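# Press the gauge pin on the magnet-marked post

## Task

Find the one post of the checking fixture that has a yellow magnet on it. Press that post's gauge pin in to its full depth and keep it fully in for one second; it may spring back out once that second is over. The other three pins must not be touched, and the magnet must stay where it is.

## Robot and tools

ROBOT. Two UR20-style arms, left_arm and right_arm, each carry a Robotiq 2F-85 two-finger gripper and a wrist camera (cam_left_wrist, cam_right_wrist, both 896x504). The fingers point along the gripper's +z axis and close along its y axis. end_effector_position is the spot between the pads when they are shut; closed fingertips reach about 19 mm past it, open ones about 6 mm. A camera block sticks out about 10 cm toward the gripper's +x and turns with it.

FRAMES. Scene frame: origin at table-top height midway between the nominal bases, +z up, +x out over the table, left_arm on the +y side. Calibrated bases: left_arm (+0.060, +0.928, 0) m, right_arm (-0.064, -0.817, 0) m, each turned slightly about z. Every hand position, orientation, velocity and Hand target in results is in that arm's own base frame. Commanded offsets are along the current Hand target's own axes, so the gripper's +z is its fingers' direction.

execute_actions(actions, cameras). actions is a list of actions; each action is a table of up to 15 rows, one row per 1/30 s step, and a short table repeats its last row to fill 15 steps. Each row is one flat list of 18 numbers, all in [-1, 1], for both arms together: left dx, dy, dz, rx, ry, rz, left gripper position, force_limit, speed, then the same nine for the right arm. The six pose numbers are offsets, not poses: each row counts from the Hand target as it stood when that action began, in that target's axes. 1.0 equals 0.6 m of travel or 180 degrees; rx, ry, rz form one rotation vector. Because each new action starts from the updated Hand target, repeating an offset keeps moving the arm. All zeros re-command the present Hand target. The three gripper numbers are absolute: position +1 is fully open (85 mm), about -0.8 puts the pads together, -1 closes until something blocks; force_limit and speed run -1 to +1 (speed about 20, 85, 150 mm/s at -1, 0, +1). To leave a gripper unchanged, repeat its last three numbers; a 0 is a real command. cameras: a list of names, ["all"] or []; an empty actions list returns images by default.

move(target, speed, blend, stop_force, zero, blocking, cameras). target is one 18-number row in the same layout and scale, or a list of up to 15 such rows; every row is an offset from the same starting Hand targets, not from the previous row. Each gripper follows a straight line; no obstacle avoidance. speed: m/s, 0.002 to 4.2, default 0.25 (turning up to twice that in rad/s), one value or one per target. blend: corner rounding in metres for a list, 0 meaning stop at each point. stop_force: newtons, 6 to 120, shared by both arms; an arm's path ends when its wrist sensor feels that much push against its travel, after which it backs slightly and holds, still pressing somewhat. Use it slowly for any contact, give every target in a list the same finger numbers, and omit it when pulling away from a surface. zero (only with stop_force): true re-zeroes the moving arms first; false keeps the old zero. blocking=false returns after about 0.5 s while the move continues (not allowed with stop_force). A move lasts at most 10 s. Its result adds a move: line such as done, off_target, moving, held or fault; limits=paced means the pose was clipped, limits=held that steps were withheld.

wait(seconds 0-10) lets time pass with commands held. stop brakes a running move. zoom_image(camera, region=[x0,y0,x1,y1]) enlarges part of the latest image of cam_left_wrist or cam_right_wrist, pixels from the top-left, at most 504 each way. zero_wrist_force(arm) re-zeroes that arm's force sensor. read_manual returns licence texts. finished_scene(scene) ends the current scene, given its number; nothing else should be called in that same reply.

RESULTS. end_effector_position in metres, quat wxyz, velocities in m/s and rad/s; Hand target is the last commanded pose after clipping, and the next offsets count from it. Grippers often rest a little short of it; send the gap as an offset if needed. object_status: 0 moving, 1 blocked while opening, 2 blocked while closing (a grip), 3 reached the requested position. position_measured is in counts: 3 open, about 78 = 60 mm, 130 = 40 mm, 180 = 20 mm, 230 pads touching. Wrist force and torque are along the gripper's own axes; a push on a surface reads as force into the arm, and a third line shows the peak since the last report. Joint torques include gravity. Action results also list positions at some steps. Camera calibration (K, distortion, world-to-camera transforms) is given per camera in the arm's base frame for wrist cameras.

LIMITS AND CAUTIONS. The controller clips commanded orientation to 32 degrees from the measured one per step; motion lags commands by about 0.2 s. A joint contact torque at its limit (wrist joints 98.4 N m) or an outside force near 150 N (plus or minus 25) stops that arm for 10 s. Arms are stiff: aiming even slightly past a firm surface can fault, so approach the pin slowly with stop_force and a target only modestly past contact. Keep arms apart; the clearance check does not always prevent contact, and a hit between arms can fail the task. Avoid paths near an arm's own base. Motors overheat from pushing or long reach (warning at 70 °C, forced stop at 85 °C). Do not knock the magnet, the other pins, or anything off the table. For this job, close the fingers, point them down over the marked pin, press it fully in, hold at least a second, then lift away without stop_force.

Each tool is called after "Request:" as a command line: name --argument value for each argument, lists and objects as JSON in quotes; but a table of rows of numbers goes row by row, as --pt "numbers of a row", without its own name.

## Session

Request:
execute_actions --actions '[]'

Scene clock: 0.00 s.
left_arm: end_effector_position=(+1.6020, +0.5513, +0.3701) position_measured=3 object_status=3 end_effector_quat_wxyz=(-0.049, +0.940, +0.190, +0.279) | right_arm: end_effector_position=(+0.4481, +0.4679, +0.3319) position_measured=3 object_status=3 end_effector_quat_wxyz=(-0.272, +0.502, +0.649, +0.503)
Joint positions: left_arm=[0.193 -0.686 0.985 -2.439 -1.472 -3.319] | right_arm=[4.007 -1.969 -2.772 1.193 2.076 2.519]
Joint velocities: within noise
Joint torques (N m): no reading
Motor temperatures (°C): left_arm=[24 35 26 39 34 34] | right_arm=[28 36 36 37 34 38]
Wrist force (N): no reading
Wrist torque (N m): no reading
Wrist force, peak (N): no reading
Hand target: left_arm +1.6020, +0.5513, +0.3701; -0.049, +0.940, +0.190, +0.279 | right_arm +0.4481, +0.4679, +0.3319; -0.272, +0.502, +0.649, +0.503
Tool commands: left_gripper/position=+1.0 left_gripper/force_limit=+1.0 left_gripper/speed=+1.0 right_gripper/position=+1.0 right_gripper/force_limit=+1.0 right_gripper/speed=+1.0
camera_calibration:
cam_left_wrist: T_world_to_cam=[[0.359759, -0.933045, -0.000644322, -0.0546982], [-0.905937, -0.349141, -0.239538, 1.75183], [0.223274, 0.0867594, -0.970887, 0.0836019], [0, 0, 0, 1]] pos_world=[1.58806, 0.553346, 0.500761]
cam_right_wrist: T_world_to_cam=[[0.936397, -0.0141338, 0.350658, -0.517198], [0.256442, -0.654562, -0.711187, 0.443258], [0.239579, 0.755877, -0.609305, -0.132345], [0, 0, 0, 1]] pos_world=[0.40234, 0.382866, 0.41596]

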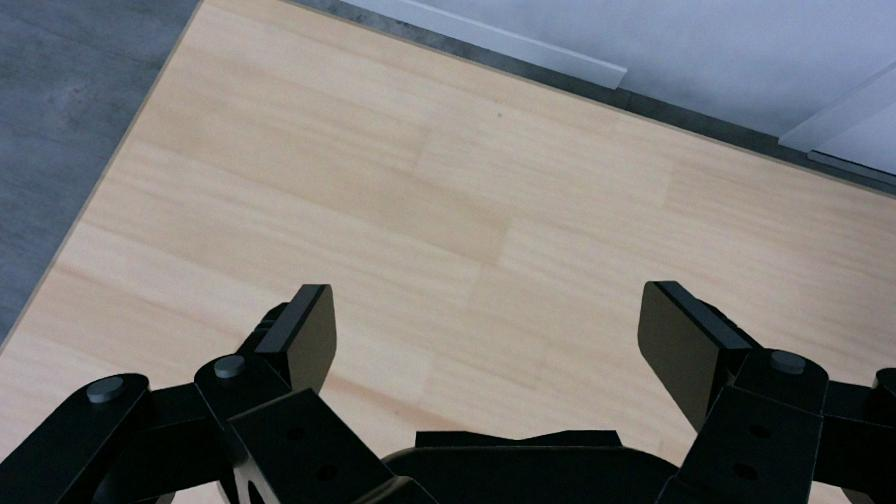

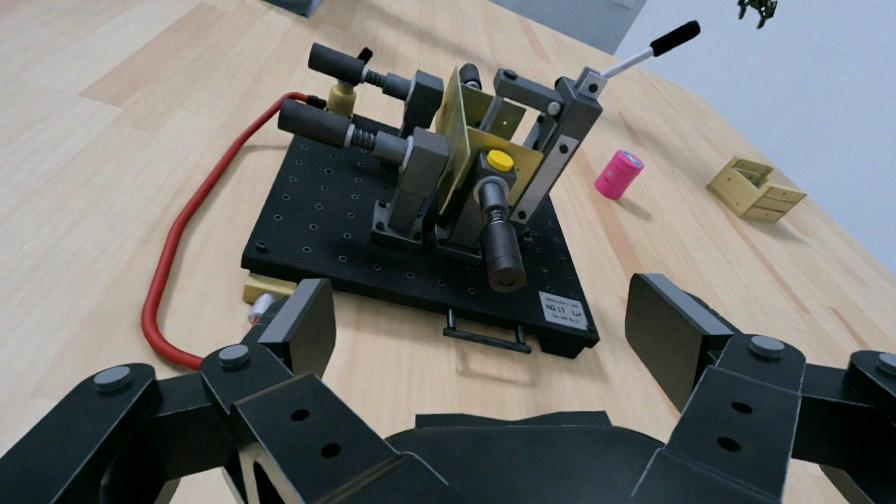

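Request:
move --target '[0,0,0,0,0,0,1,1,1,-0.281,0.0705,0.2092,0.0271,0.1212,0.1219,-1,-1,-0.5]' --cameras '["cam_right_wrist"]'

Scene clock: 3.17 s.
left_arm: end_effector_position=(+1.6020, +0.5513, +0.3701) position_measured=3 object_status=3 end_effector_quat_wxyz=(-0.049, +0.940, +0.190, +0.279) | right_arm: end_effector_position=(+0.5030, +0.4905, +0.2491) position_measured=231 object_status=3 end_effector_quat_wxyz=(-0.380, +0.508, +0.588, +0.502)
Joint positions: left_arm=[0.193 -0.686 0.985 -2.439 -1.472 -3.319] | right_arm=[3.872 -2.301 -2.623 1.495 2.326 2.731]
Joint torques (N m): left_arm=[-0.4 -274.43 -102.64 -11.48 0.35 -0.79] | right_arm=[23.46 159.9 -24.86 1.15 -2.47 -7.35]
Wrist force (N): left_arm=[0.1 -0.1 -0.2] | right_arm=[-0.6 -0.1 -1.0]
Wrist torque (N m): left_arm=[-0.02 -0.02 0.00] | right_arm=[-0.25 0.23 -0.02]
Wrist force, peak (N): left_arm=[0.6 -0.5 -0.3] | right_arm=[-14.9 6.3 6.6]
Hand target: left_arm +1.6020, +0.5513, +0.3701; -0.049, +0.940, +0.190, +0.279 | right_arm +0.5030, +0.4905, +0.2491; -0.380, +0.508, +0.588, +0.502 (not the last commanded pose)
Off the commanded pose: left_arm 0.000 m, 0 deg | right_arm 0.113 m, 17 deg.
move: held (right_arm; a check stopped the path); limits=held
pose unreachable (right arm): on one or more control steps of this call, first in action 0 (counted from 0), this arm could not follow its commanded pose, so it was not sent that pose on those steps. It may still have moved: this result reports where it is.
cause: moving toward the commanded pose would bring two parts of the arm too close to each other (its gripper and another part of the arm, with joints 4 (wrist 1) to 6 (wrist 3) between them, 16 mm apart when it was first held).
camera_calibration:
cam_right_wrist: T_world_to_cam=[[0.984561, -0.0184607, 0.174067, -0.517279], [0.139759, -0.515834, -0.845212, 0.40913], [0.105393, 0.85649, -0.505289, -0.220746], [0, 0, 0, 1]] pos_world=[0.475379, 0.390561, 0.324303]
Images, in order (width x height): cam_right_wrist 896x504.

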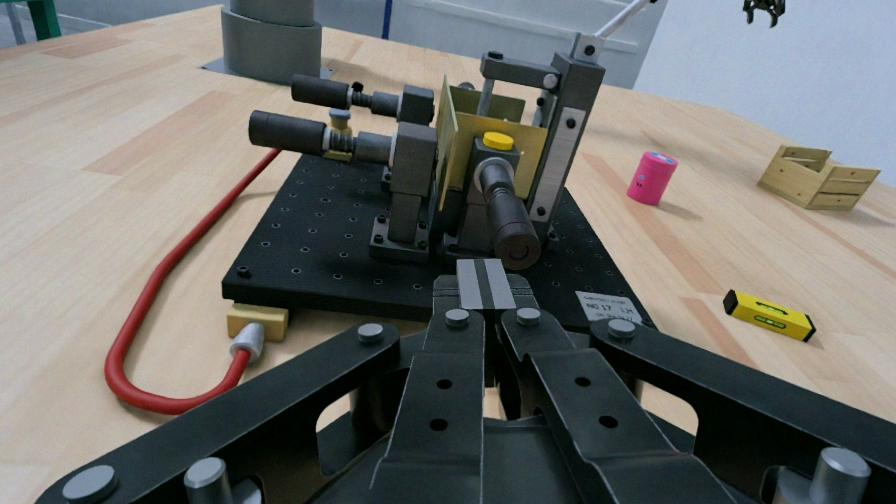

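Request:
move --target '[0,0,0,0,0,0,1,1,1,-0.1122,0.0605,0.2747,0,0,0,-1,-1,-0.5]' --cameras '["cam_right_wrist"]'

Scene clock: 5.27 s.
left_arm: end_effector_position=(+1.6020, +0.5513, +0.3701) position_measured=3 object_status=3 end_effector_quat_wxyz=(-0.049, +0.940, +0.190, +0.279) | right_arm: end_effector_position=(+0.5619, +0.6361, +0.1582) position_measured=231 object_status=3 end_effector_quat_wxyz=(-0.380, +0.508, +0.588, +0.502)
Joint positions: left_arm=[0.193 -0.686 0.985 -2.439 -1.472 -3.319] | right_arm=[3.987 -2.438 -2.426 1.46 2.215 2.772]
Joint torques (N m): left_arm=[0.05 -272.75 -102.6 -11.6 0.71 -0.55] | right_arm=[16.88 135.11 1.25 1.5 -3.76 5.11]
Wrist force (N): left_arm=[0.6 -0.2 -0.3] | right_arm=[-1.1 -1.6 -0.5]
Wrist torque (N m): left_arm=[-0.03 -0.11 0.00] | right_arm=[-0.44 0.49 -0.33]
Wrist force, peak (N): left_arm=[0.6 -0.2 -0.2] | right_arm=[0.4 -0.4 -3.6]
Hand target: left_arm +1.6020, +0.5513, +0.3701; -0.049, +0.940, +0.190, +0.279 | right_arm +0.5620, +0.6362, +0.1581; -0.380, +0.508, +0.588, +0.502
Off the commanded pose: left_arm 0.000 m, 0 deg | right_arm 0.000 m, 0 deg.
move: done
camera_calibration:
cam_right_wrist: T_world_to_cam=[[0.984558, -0.0184504, 0.174083, -0.55675], [0.139778, -0.515834, -0.845208, 0.399079], [0.105393, 0.85649, -0.50529, -0.39764], [0, 0, 0, 1]] pos_world=[0.534279, 0.536161, 0.233303]
Images, in order (width x height): cam_right_wrist 896x504.

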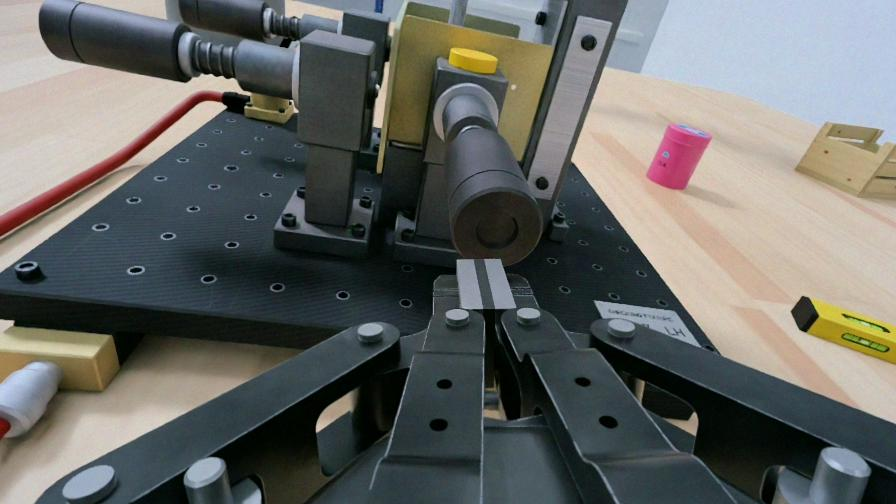

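Request:
move --target '[0,0,0,0,0,0,1,1,1,0.0045,0.0092,0.03,0,0,0,-1,-1,-0.5]' --speed 0.08

Request:
move --target '[0,0,0,0,0,0,1,1,1,0.0126,-0.0012,0.057,0,0,0,-1,-1,-0.5]' --speed 0.012 --stop_force 45 --cameras '["cam_right_wrist"]'

Scene clock: 6.70 s.
left_arm: end_effector_position=(+1.6020, +0.5513, +0.3701) position_measured=3 object_status=3 end_effector_quat_wxyz=(-0.049, +0.940, +0.190, +0.279) | right_arm: end_effector_position=(+0.5679, +0.6541, +0.1580) position_measured=231 object_status=3 end_effector_quat_wxyz=(-0.380, +0.508, +0.588, +0.502)
Joint positions: left_arm=[0.193 -0.686 0.985 -2.439 -1.472 -3.319] | right_arm=[4 -2.434 -2.405 1.439 2.203 2.776]
Joint torques (N m): left_arm=[-0.04 -273.09 -103.41 -11.62 0.51 -0.62] | right_arm=[28.95 182.41 11.7 2.5 -3.92 5.46]
Wrist force (N): left_arm=[0.2 -0.3 0.2] | right_arm=[-1.2 -1.4 -0.2]
Wrist torque (N m): left_arm=[-0.06 -0.03 0.00] | right_arm=[-0.35 0.50 -0.29]
Wrist force, peak (N): left_arm=[0.3 -0.4 0.0] | right_arm=[-0.7 -1.8 -1.1]
Hand target: left_arm +1.6020, +0.5513, +0.3701; -0.049, +0.940, +0.190, +0.279 | right_arm +0.5680, +0.6543, +0.1581; -0.380, +0.508, +0.588, +0.502
Off the commanded pose: left_arm 0.000 m, 0 deg | right_arm 0.000 m, 0 deg.
move: done

Scene clock: 10.07 s.
left_arm: end_effector_position=(+1.6020, +0.5513, +0.3701) position_measured=3 object_status=3 end_effector_quat_wxyz=(-0.049, +0.940, +0.190, +0.279) | right_arm: end_effector_position=(+0.5679, +0.6810, +0.1581) position_measured=231 object_status=3 end_effector_quat_wxyz=(-0.380, +0.508, +0.588, +0.502)
Joint positions: left_arm=[0.193 -0.686 0.985 -2.439 -1.472 -3.319] | right_arm=[4.028 -2.431 -2.384 1.42 2.176 2.784]
Joint torques (N m): left_arm=[-1.05 -271.17 -103.14 -11.43 0.84 -1.34] | right_arm=[3.89 160.85 14.29 6.74 4 -7.11]
Wrist force (N): left_arm=[0.0 -0.1 0.1] | right_arm=[-10.4 -9.0 -50.9]
Wrist torque (N m): left_arm=[-0.02 0.00 0.00] | right_arm=[-0.01 0.64 -0.35]
Wrist force, peak (N): left_arm=[0.3 0.5 -0.3] | right_arm=[-19.7 -8.3 -101.9]
Hand target: left_arm +1.6020, +0.5513, +0.3701; -0.049, +0.940, +0.190, +0.279 | right_arm +0.5679, +0.6810, +0.1581; -0.380, +0.508, +0.588, +0.502 (not the last commanded pose)
Off the commanded pose: left_arm 0.000 m, 0 deg | right_arm 0.008 m, 0 deg.
move: contact (right_arm)
camera_calibration:
cam_right_wrist: T_world_to_cam=[[0.984561, -0.0184567, 0.174066, -0.561921], [0.139765, -0.515788, -0.845238, 0.421374], [0.105382, 0.856517, -0.505245, -0.43676], [0, 0, 0, 1]] pos_world=[0.540379, 0.581061, 0.233303]
Images, in order (width x height): cam_right_wrist 896x504.

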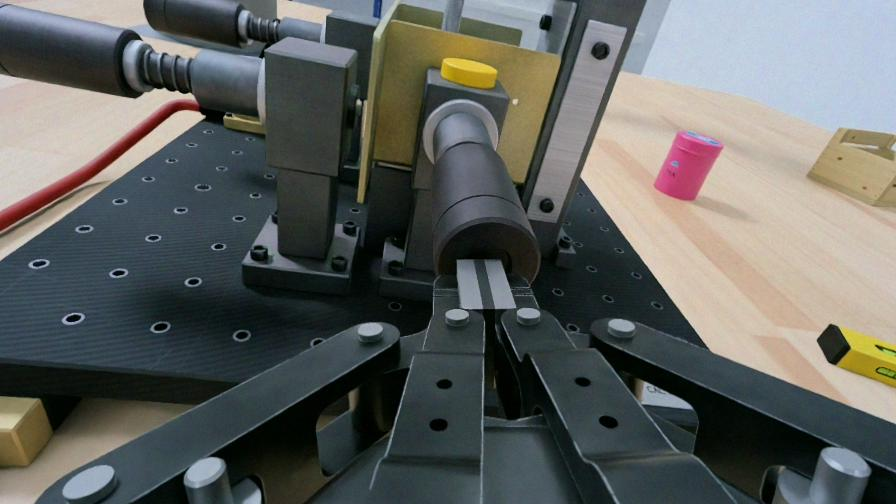

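Request:
move --target '[0,0,0,0,0,0,1,1,1,0.0011,-0.0001,0.0048,0,0,0,-1,-1,-0.5]' --speed 0.003 --stop_force 15

Request:
wait --seconds 1.3

Scene clock: 11.07 s.
left_arm: end_effector_position=(+1.6020, +0.5513, +0.3701) position_measured=3 object_status=3 end_effector_quat_wxyz=(-0.049, +0.940, +0.190, +0.279) | right_arm: end_effector_position=(+0.5679, +0.6812, +0.1581) position_measured=231 object_status=3 end_effector_quat_wxyz=(-0.380, +0.508, +0.588, +0.502)
Joint positions: left_arm=[0.193 -0.686 0.985 -2.439 -1.472 -3.319] | right_arm=[4.028 -2.431 -2.384 1.42 2.176 2.784]
Joint torques (N m): left_arm=[-1.29 -271.52 -103.26 -11.73 1.17 -0.59] | right_arm=[23.03 164.97 32.67 2.25 4.07 -1.05]
Wrist force (N): left_arm=[0.1 -0.2 -0.2] | right_arm=[-14.5 -6.0 -76.3]
Wrist torque (N m): left_arm=[-0.02 -0.02 0.00] | right_arm=[0.00 0.80 -0.34]
Wrist force, peak (N): left_arm=[0.6 -0.3 -0.3] | right_arm=[-14.5 -6.1 -76.6]
Hand target: left_arm +1.6020, +0.5513, +0.3701; -0.049, +0.940, +0.190, +0.279 | right_arm +0.5679, +0.6811, +0.1581; -0.380, +0.508, +0.588, +0.502 (not the last commanded pose)
Off the commanded pose: left_arm 0.000 m, 0 deg | right_arm 0.003 m, 0 deg.
move: contact (right_arm)

Scene clock: 12.37 s.
left_arm: end_effector_position=(+1.6020, +0.5513, +0.3701) position_measured=3 object_status=3 end_effector_quat_wxyz=(-0.049, +0.940, +0.190, +0.279) | right_arm: end_effector_position=(+0.5679, +0.6811, +0.1581) position_measured=231 object_status=3 end_effector_quat_wxyz=(-0.380, +0.508, +0.588, +0.502)
Joint positions: left_arm=[0.193 -0.686 0.985 -2.439 -1.472 -3.319] | right_arm=[4.028 -2.431 -2.384 1.42 2.176 2.784]
Joint torques (N m): left_arm=[1.54 -273.89 -102.91 -12.18 1.11 -0.49] | right_arm=[19.94 168.24 24.71 4.84 5.58 -2.35]
Wrist force (N): left_arm=[0.0 -0.1 -0.1] | right_arm=[-13.5 -7.0 -71.9]
Wrist torque (N m): left_arm=[-0.01 0.00 0.00] | right_arm=[-0.02 0.74 -0.34]
Wrist force, peak (N): left_arm=[0.3 -0.5 -0.2] | right_arm=[-14.6 -6.0 -76.5]
Hand target: left_arm +1.6020, +0.5513, +0.3701; -0.049, +0.940, +0.190, +0.279 | right_arm +0.5679, +0.6811, +0.1581; -0.380, +0.508, +0.588, +0.502 (not the last commanded pose)
Tool commands: left_gripper/position=+1.0 left_gripper/force_limit=+1.0 left_gripper/speed=+1.0 right_gripper/position=-1.0 right_gripper/force_limit=-1.0 right_gripper/speed=-0.5
Off the commanded pose: left_arm 0.000 m, 0 deg | right_arm 0.003 m, 0 deg.
wait: 1.30 s; at rest by 0.17 s

Hard stop confirmed (stiff) and held. Retract gently.

Request:
move --target '[0,0,0,0,0,0,1,1,1,-0.0198,0.0018,-0.0896,0,0,0,-1,-1,-0.5]' --speed 0.05 --cameras '["cam_right_wrist"]'

Scene clock: 14.00 s.
left_arm: end_effector_position=(+1.6020, +0.5513, +0.3701) position_measured=3 object_status=3 end_effector_quat_wxyz=(-0.049, +0.940, +0.190, +0.279) | right_arm: end_effector_position=(+0.5679, +0.6263, +0.1580) position_measured=231 object_status=3 end_effector_quat_wxyz=(-0.380, +0.508, +0.588, +0.502)
Joint positions: left_arm=[0.193 -0.686 0.985 -2.439 -1.472 -3.319] | right_arm=[3.969 -2.437 -2.426 1.456 2.233 2.765]
Joint torques (N m): left_arm=[4.2 -270.85 -102.39 -11.6 0.71 -0.05] | right_arm=[-27.48 139.55 -22.14 12.2 7.6 -6.61]
Wrist force (N): left_arm=[0.5 -0.1 -0.2] | right_arm=[-0.8 -1.2 -0.7]
Wrist torque (N m): left_arm=[-0.01 -0.08 0.00] | right_arm=[-0.37 0.44 0.08]
Wrist force, peak (N): left_arm=[0.6 -0.1 0.2] | right_arm=[-13.8 -6.8 -72.4]
Hand target: left_arm +1.6020, +0.5513, +0.3701; -0.049, +0.940, +0.190, +0.279 | right_arm +0.5679, +0.6261, +0.1580; -0.380, +0.508, +0.588, +0.502
Off the commanded pose: left_arm 0.000 m, 0 deg | right_arm 0.000 m, 0 deg.
move: done
camera_calibration:
cam_right_wrist: T_world_to_cam=[[0.984558, -0.0184504, 0.174083, -0.562823], [0.139778, -0.515834, -0.845208, 0.393049], [0.105393, 0.85649, -0.50529, -0.389843], [0, 0, 0, 1]] pos_world=[0.540279, 0.526261, 0.233203]
Images, in order (width x height): cam_right_wrist 896x504.

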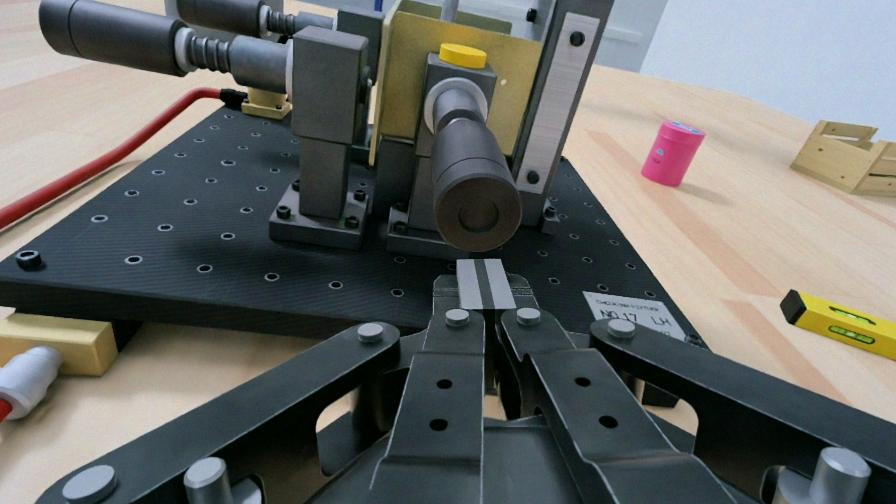

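Request:
finished_scene --scene 2

The scene is finished: the task was done.


## Next scene

The same job, from a new start.

Request:
execute_actions --actions '[]'

Scene clock: 0.00 s.
left_arm: end_effector_position=(+0.3071, -0.4220, +0.1602) position_measured=3 object_status=3 end_effector_quat_wxyz=(+0.066, +0.956, -0.074, +0.275) | right_arm: end_effector_position=(+0.4900, -0.3027, +0.2369) position_measured=3 object_status=3 end_effector_quat_wxyz=(+0.548, -0.467, -0.511, -0.471)
Joint positions: left_arm=[-1.763 -1.739 2.857 -2.766 -1.003 1.555] | right_arm=[2.511 -2.074 -2.06 -2.212 2.389 -0.015]
Joint velocities: within noise
Joint torques (N m): no reading
Motor temperatures (°C): left_arm=[24 35 26 38 34 33] | right_arm=[28 35 35 36 33 38]
Wrist force (N): no reading
Wrist torque (N m): no reading
Wrist force, peak (N): no reading
Hand target: left_arm +0.3071, -0.4220, +0.1602; +0.066, +0.956, -0.074, +0.275 | right_arm +0.4900, -0.3027, +0.2369; +0.548, -0.467, -0.511, -0.471
Tool commands: left_gripper/position=+1.0 left_gripper/force_limit=+1.0 left_gripper/speed=+1.0 right_gripper/position=+1.0 right_gripper/force_limit=+1.0 right_gripper/speed=+1.0
camera_calibration:
cam_left_wrist: T_world_to_cam=[[-0.204299, -0.976285, 0.0716159, -0.353754], [-0.955218, 0.182823, -0.232669, 0.427195], [0.214058, -0.115943, -0.969916, 0.170568], [0, 0, 0, 1]] pos_world=[0.299281, -0.40369, 0.290166]
cam_right_wrist: T_world_to_cam=[[0.98966, 0.130322, -0.059914, -0.419077], [-0.0206188, -0.284112, -0.958569, 0.167032], [-0.141945, 0.949893, -0.278487, 0.549542], [0, 0, 0, 1]] pos_world=[0.496192, -0.419935, 0.288044]

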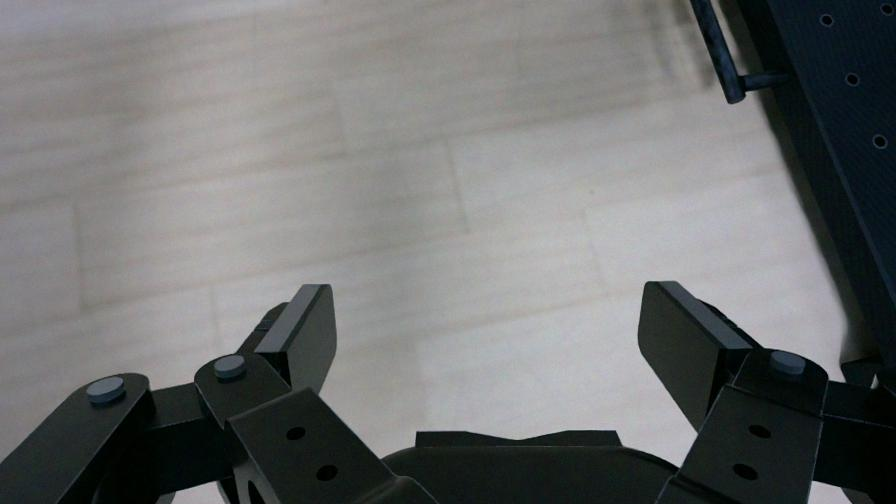

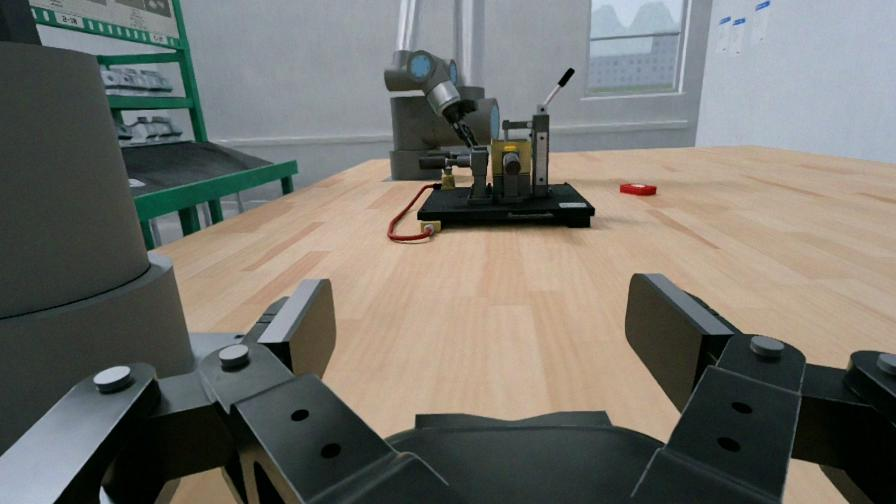

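Request:
zoom_image --camera "cam_right_wrist" --region '[370, 40, 620, 250]'

Scaled by 2.016 from the camera's 896x504 image, which has a finer 1280x720 frame.

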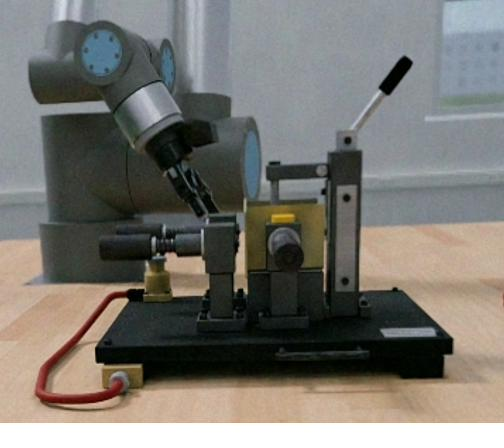

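Request:
move --target '[0,0,0,0,0,0,1,1,1,0.0213,0.3837,0.5427,0,0,0,-1,-1,-0.5]' --speed 0.4

Request:
move --target '[0,0,0,0,0,0,1,1,1,-0.1267,-0.1167,0.7327,0,0,0,-1,-1,-0.5]' --speed 0.4 --cameras '["cam_right_wrist"]'

Scene clock: 3.30 s.
left_arm: end_effector_position=(+0.3071, -0.4220, +0.1602) position_measured=3 object_status=3 end_effector_quat_wxyz=(+0.066, +0.956, -0.074, +0.275) | right_arm: end_effector_position=(+0.6797, +0.0477, +0.2566) position_measured=231 object_status=3 end_effector_quat_wxyz=(+0.548, -0.467, -0.511, -0.471)
Joint positions: left_arm=[-1.763 -1.739 2.857 -2.766 -1.003 1.555] | right_arm=[3.026 -2.027 -2.109 -2.327 2.901 -0.145]
Joint torques (N m): left_arm=[3.76 -15 -53.95 -9.89 3.47 -1.3] | right_arm=[22.29 118.71 64.72 -7.54 4.26 -7.94]
Wrist force (N): left_arm=[-0.1 0.1 -0.3] | right_arm=[-0.3 -1.1 0.5]
Wrist torque (N m): left_arm=[0.02 0.02 0.00] | right_arm=[0.01 0.10 0.17]
Wrist force, peak (N): left_arm=[0.3 0.3 -0.4] | right_arm=[0.2 1.6 3.8]
Hand target: left_arm +0.3071, -0.4220, +0.1602; +0.066, +0.956, -0.074, +0.275 | right_arm +0.6797, +0.0478, +0.2566; +0.548, -0.467, -0.511, -0.471
Off the commanded pose: left_arm 0.000 m, 0 deg | right_arm 0.000 m, 0 deg.
move: done

Scene clock: 5.40 s.
left_arm: end_effector_position=(+0.3071, -0.4220, +0.1602) position_measured=3 object_status=3 end_effector_quat_wxyz=(+0.066, +0.956, -0.074, +0.275) | right_arm: end_effector_position=(+0.5546, +0.4782, +0.2016) position_measured=231 object_status=3 end_effector_quat_wxyz=(+0.548, -0.467, -0.511, -0.471)
Joint positions: left_arm=[-1.763 -1.739 2.857 -2.766 -1.003 1.555] | right_arm=[3.714 -1.958 -2.422 -1.806 3.595 0.118]
Joint torques (N m): left_arm=[-0.8 -14.38 -55.69 -9.86 2.54 -0.71] | right_arm=[22.67 93.62 19.91 9.18 5.78 5.97]
Wrist force (N): left_arm=[0.1 0.0 -0.3] | right_arm=[1.5 -0.4 1.3]
Wrist torque (N m): left_arm=[0.00 -0.03 0.00] | right_arm=[-0.12 -0.48 -0.37]
Wrist force, peak (N): left_arm=[0.2 -0.3 -0.4] | right_arm=[1.3 -0.9 5.1]
Hand target: left_arm +0.3071, -0.4220, +0.1602; +0.066, +0.956, -0.074, +0.275 | right_arm +0.5546, +0.4782, +0.2016; +0.548, -0.467, -0.511, -0.471
Off the commanded pose: left_arm 0.000 m, 0 deg | right_arm 0.000 m, 0 deg.
move: done
camera_calibration:
cam_right_wrist: T_world_to_cam=[[0.989659, 0.130322, -0.0599332, -0.586886], [-0.0206195, -0.284233, -0.958534, 0.356424], [-0.141953, 0.949857, -0.278606, -0.192842], [0, 0, 0, 1]] pos_world=[0.560792, 0.360964, 0.252744]
Images, in order (width x height): cam_right_wrist 896x504.

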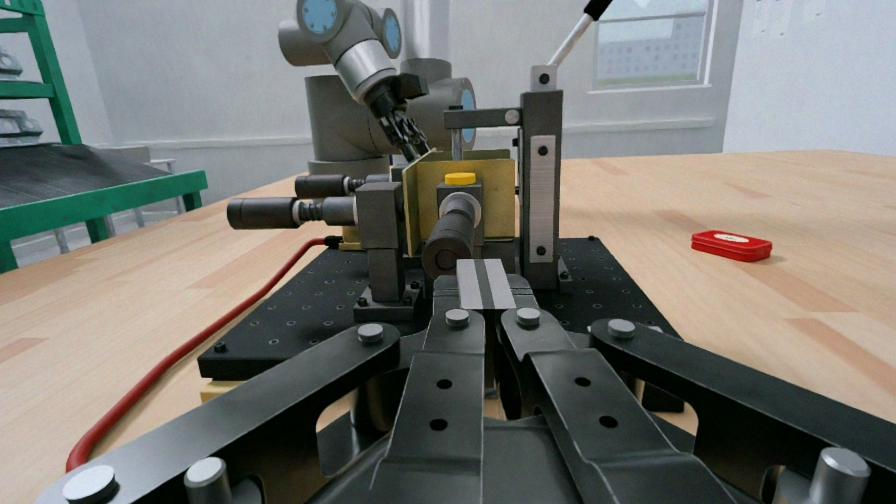

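Request:
move --target '[0,0,0,0,0,0,1,1,1,-0.0105,-0.0372,0.1587,-0.0143,-0.08,-0.0083,-1,-1,-0.5]' --speed 0.2 --cameras '["cam_right_wrist"]'

Scene clock: 7.50 s.
left_arm: end_effector_position=(+0.3071, -0.4220, +0.1602) position_measured=3 object_status=3 end_effector_quat_wxyz=(+0.066, +0.956, -0.074, +0.275) | right_arm: end_effector_position=(+0.5208, +0.5701, +0.2000) position_measured=231 object_status=3 end_effector_quat_wxyz=(-0.463, +0.527, +0.571, +0.427)
Joint positions: left_arm=[-1.763 -1.739 2.857 -2.766 -1.003 1.555] | right_arm=[3.901 -1.878 -2.328 -2.403 3.848 -0.251]
Joint torques (N m): left_arm=[3.46 -15.37 -56.6 -9.81 3.3 -1.14] | right_arm=[19.82 126.78 62.05 -3.47 4.01 -7.71]
Wrist force (N): left_arm=[0.2 -0.1 -0.1] | right_arm=[-0.1 0.5 1.2]
Wrist torque (N m): left_arm=[-0.03 -0.04 0.00] | right_arm=[0.42 0.11 0.00]
Wrist force, peak (N): left_arm=[0.4 0.1 -0.4] | right_arm=[1.0 -0.4 3.4]
Hand target: left_arm +0.3071, -0.4220, +0.1602; +0.066, +0.956, -0.074, +0.275 | right_arm +0.5208, +0.5702, +0.2000; -0.463, +0.527, +0.571, +0.427
Off the commanded pose: left_arm 0.000 m, 0 deg | right_arm 0.000 m, 0 deg.
move: done
camera_calibration:
cam_right_wrist: T_world_to_cam=[[0.996249, 0.0805511, -0.0316237, -0.546158], [0.0139769, -0.510421, -0.859811, 0.471564], [-0.0854001, 0.856144, -0.509632, -0.215216], [0, 0, 0, 1]] pos_world=[0.519138, 0.468946, 0.278503]
Images, in order (width x height): cam_right_wrist 896x504.

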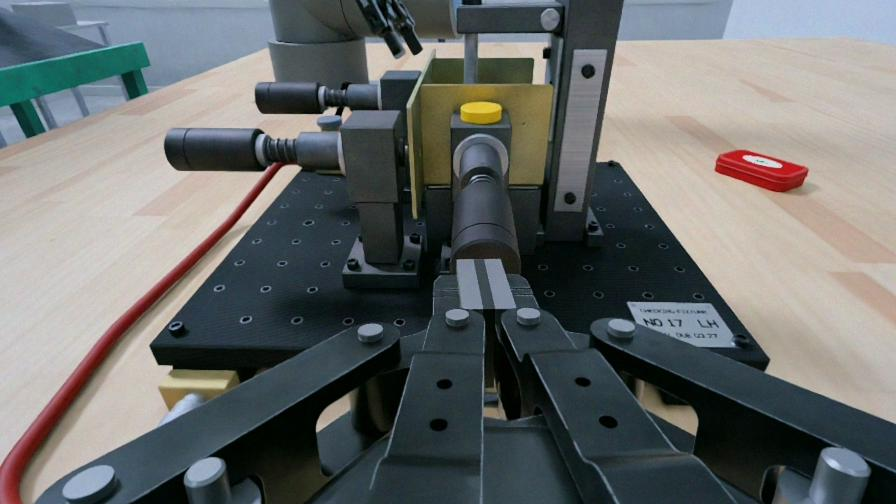

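Request:
move --target '[0,0,0,0,0,0,1,1,1,-0.0443,0.0092,0.1283,0,0,0,-1,-1,-0.5]' --speed 0.12

Request:
move --target '[0,0,0,0,0,0,1,1,1,0.0121,0.0028,0.057,0,0,0,-1,-1,-0.5]' --speed 0.012 --stop_force 45 --cameras '["cam_right_wrist"]'

Request:
move --target '[0,0,0,0,0,0,1,1,1,0.0011,0.0002,0.0048,0,0,0,-1,-1,-0.5]' --speed 0.003 --stop_force 15

Request:
wait --seconds 1.1

Scene clock: 9.43 s.
left_arm: end_effector_position=(+0.3071, -0.4220, +0.1602) position_measured=3 object_status=3 end_effector_quat_wxyz=(+0.066, +0.956, -0.074, +0.275) | right_arm: end_effector_position=(+0.5207, +0.6400, +0.1581) position_measured=231 object_status=3 end_effector_quat_wxyz=(-0.463, +0.527, +0.571, +0.427)
Joint positions: left_arm=[-1.763 -1.739 2.857 -2.766 -1.003 1.555] | right_arm=[3.985 -1.956 -2.303 -2.323 3.927 -0.213]
Joint torques (N m): left_arm=[2.87 -10.07 -56.45 -9.81 4.08 -1.32] | right_arm=[25.44 96.25 67 8.13 5.12 6.19]
Wrist force (N): left_arm=[-0.2 0.2 -0.1] | right_arm=[1.1 -1.4 -9.4]
Wrist torque (N m): left_arm=[0.04 0.04 0.00] | right_arm=[0.13 0.01 -0.33]
Wrist force, peak (N): left_arm=[0.2 0.0 -0.4] | right_arm=[0.6 -1.6 -9.8]
Hand target: left_arm +0.3071, -0.4220, +0.1602; +0.066, +0.956, -0.074, +0.275 | right_arm +0.5207, +0.6402, +0.1580; -0.463, +0.527, +0.571, +0.427
Off the commanded pose: left_arm 0.000 m, 0 deg | right_arm 0.000 m, 0 deg.
move: done

Scene clock: 11.40 s.
left_arm: end_effector_position=(+0.3071, -0.4220, +0.1602) position_measured=3 object_status=3 end_effector_quat_wxyz=(+0.066, +0.956, -0.074, +0.275) | right_arm: end_effector_position=(+0.5205, +0.6496, +0.1580) position_measured=231 object_status=3 end_effector_quat_wxyz=(-0.463, +0.527, +0.571, +0.427)
Joint positions: left_arm=[-1.763 -1.739 2.857 -2.766 -1.003 1.555] | right_arm=[3.996 -1.959 -2.297 -2.323 3.938 -0.209]
Joint torques (N m): left_arm=[-1.93 -6.41 -54.86 -10.56 3.47 -1.4] | right_arm=[16.12 136.11 60.73 12.36 -5.48 -7.57]
Wrist force (N): left_arm=[0.2 -0.2 -0.1] | right_arm=[-1.5 0.1 -55.8]
Wrist torque (N m): left_arm=[-0.03 -0.03 0.00] | right_arm=[-0.13 0.29 -0.24]
Wrist force, peak (N): left_arm=[0.5 0.1 -0.3] | right_arm=[3.3 3.9 -102.0]
Hand target: left_arm +0.3071, -0.4220, +0.1602; +0.066, +0.956, -0.074, +0.275 | right_arm +0.5205, +0.6496, +0.1580; -0.463, +0.527, +0.571, +0.427 (not the last commanded pose)
Off the commanded pose: left_arm 0.000 m, 0 deg | right_arm 0.026 m, 0 deg.
move: contact (right_arm)
camera_calibration:
cam_right_wrist: T_world_to_cam=[[0.996249, 0.0805488, -0.0316352, -0.553587], [0.0139777, -0.510539, -0.859741, 0.476082], [-0.0854021, 0.856073, -0.50975, -0.304642], [0, 0, 0, 1]] pos_world=[0.518838, 0.548445, 0.236503]
Images, in order (width x height): cam_right_wrist 896x504.

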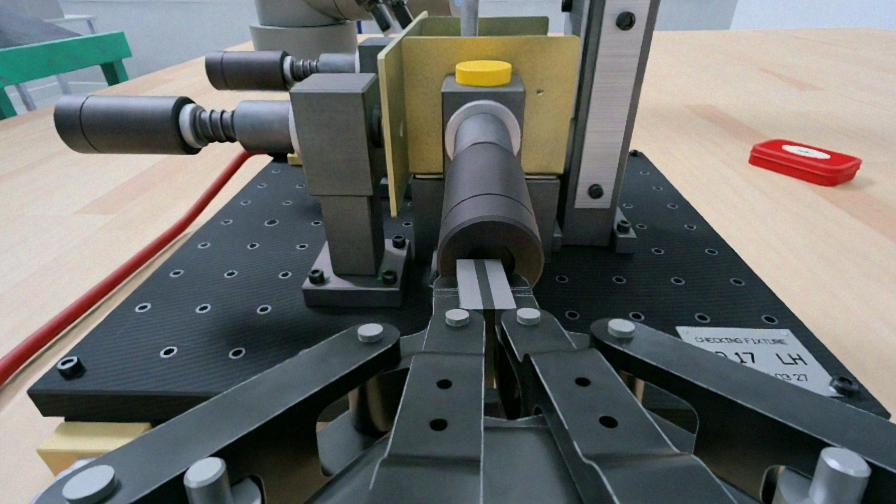

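Scene clock: 12.13 s.
left_arm: end_effector_position=(+0.3071, -0.4220, +0.1602) position_measured=3 object_status=3 end_effector_quat_wxyz=(+0.066, +0.956, -0.074, +0.275) | right_arm: end_effector_position=(+0.5204, +0.6498, +0.1580) position_measured=231 object_status=3 end_effector_quat_wxyz=(-0.462, +0.527, +0.571, +0.427)
Joint positions: left_arm=[-1.763 -1.739 2.857 -2.766 -1.003 1.555] | right_arm=[3.996 -1.959 -2.296 -2.323 3.938 -0.209]
Joint torques (N m): left_arm=[2.15 -11.54 -55.38 -10.18 3.57 -1.08] | right_arm=[35.07 125.48 76.38 12.22 -6.41 1.44]
Wrist force (N): left_arm=[0.2 -0.2 0.2] | right_arm=[-1.9 3.4 -79.3]
Wrist torque (N m): left_arm=[-0.03 -0.02 0.00] | right_arm=[-0.26 0.47 -0.21]
Wrist force, peak (N): left_arm=[-0.1 0.1 -0.5] | right_arm=[-1.0 3.2 -81.4]
Hand target: left_arm +0.3071, -0.4220, +0.1602; +0.066, +0.956, -0.074, +0.275 | right_arm +0.5204, +0.6497, +0.1580; -0.463, +0.527, +0.571, +0.427 (not the last commanded pose)
Off the commanded pose: left_arm 0.000 m, 0 deg | right_arm 0.003 m, 0 deg.
move: contact (right_arm)

Scene clock: 13.23 s.
left_arm: end_effector_position=(+0.3071, -0.4220, +0.1602) position_measured=3 object_status=3 end_effector_quat_wxyz=(+0.066, +0.956, -0.074, +0.275) | right_arm: end_effector_position=(+0.5204, +0.6497, +0.1580) position_measured=231 object_status=3 end_effector_quat_wxyz=(-0.463, +0.527, +0.571, +0.427)
Joint positions: left_arm=[-1.763 -1.739 2.857 -2.766 -1.003 1.555] | right_arm=[3.996 -1.959 -2.297 -2.323 3.938 -0.209]
Joint torques (N m): left_arm=[1.83 -12.91 -56.48 -9.9 3.2 -1.2] | right_arm=[29.81 121.07 71.39 12.37 -6.81 3.14]
Wrist force (N): left_arm=[0.1 0.1 -0.2] | right_arm=[-2.4 3.7 -74.5]
Wrist torque (N m): left_arm=[0.01 -0.03 0.00] | right_arm=[-0.28 0.49 -0.21]
Wrist force, peak (N): left_arm=[0.2 -0.1 -0.5] | right_arm=[-1.5 3.8 -78.9]
Hand target: left_arm +0.3071, -0.4220, +0.1602; +0.066, +0.956, -0.074, +0.275 | right_arm +0.5204, +0.6497, +0.1580; -0.463, +0.527, +0.571, +0.427 (not the last commanded pose)
Tool commands: left_gripper/position=+1.0 left_gripper/force_limit=+1.0 left_gripper/speed=+1.0 right_gripper/position=-1.0 right_gripper/force_limit=-1.0 right_gripper/speed=-0.5
Off the commanded pose: left_arm 0.000 m, 0 deg | right_arm 0.003 m, 0 deg.
wait: 1.10 s; at rest by 0.17 s

Request:
move --target '[0,0,0,0,0,0,1,1,1,-0.014,-0.0032,-0.065,0,0,0,-1,-1,-0.5]' --speed 0.06

Request:
finished_scene --scene 3

Scene clock: 14.60 s.
left_arm: end_effector_position=(+0.3071, -0.4220, +0.1602) position_measured=3 object_status=3 end_effector_quat_wxyz=(+0.066, +0.956, -0.074, +0.275) | right_arm: end_effector_position=(+0.5217, +0.6100, +0.1579) position_measured=231 object_status=3 end_effector_quat_wxyz=(-0.463, +0.527, +0.571, +0.427)
Joint positions: left_arm=[-1.763 -1.739 2.857 -2.766 -1.003 1.555] | right_arm=[3.949 -1.948 -2.32 -2.324 3.893 -0.229]
Joint torques (N m): left_arm=[4.09 -15.01 -56.65 -9.7 3.68 -0.07] | right_arm=[-23.97 138.01 29.49 -3.19 -3.91 -8.34]
Wrist force (N): left_arm=[0.1 0.0 -0.1] | right_arm=[1.1 -0.2 0.5]
Wrist torque (N m): left_arm=[-0.01 -0.02 0.00] | right_arm=[0.20 -0.13 0.06]
Wrist force, peak (N): left_arm=[0.3 0.3 0.0] | right_arm=[-1.7 3.6 -74.7]
Hand target: left_arm +0.3071, -0.4220, +0.1602; +0.066, +0.956, -0.074, +0.275 | right_arm +0.5217, +0.6098, +0.1579; -0.463, +0.527, +0.571, +0.427
Off the commanded pose: left_arm 0.000 m, 0 deg | right_arm 0.000 m, 0 deg.
move: done

The scene is finished: the task was done.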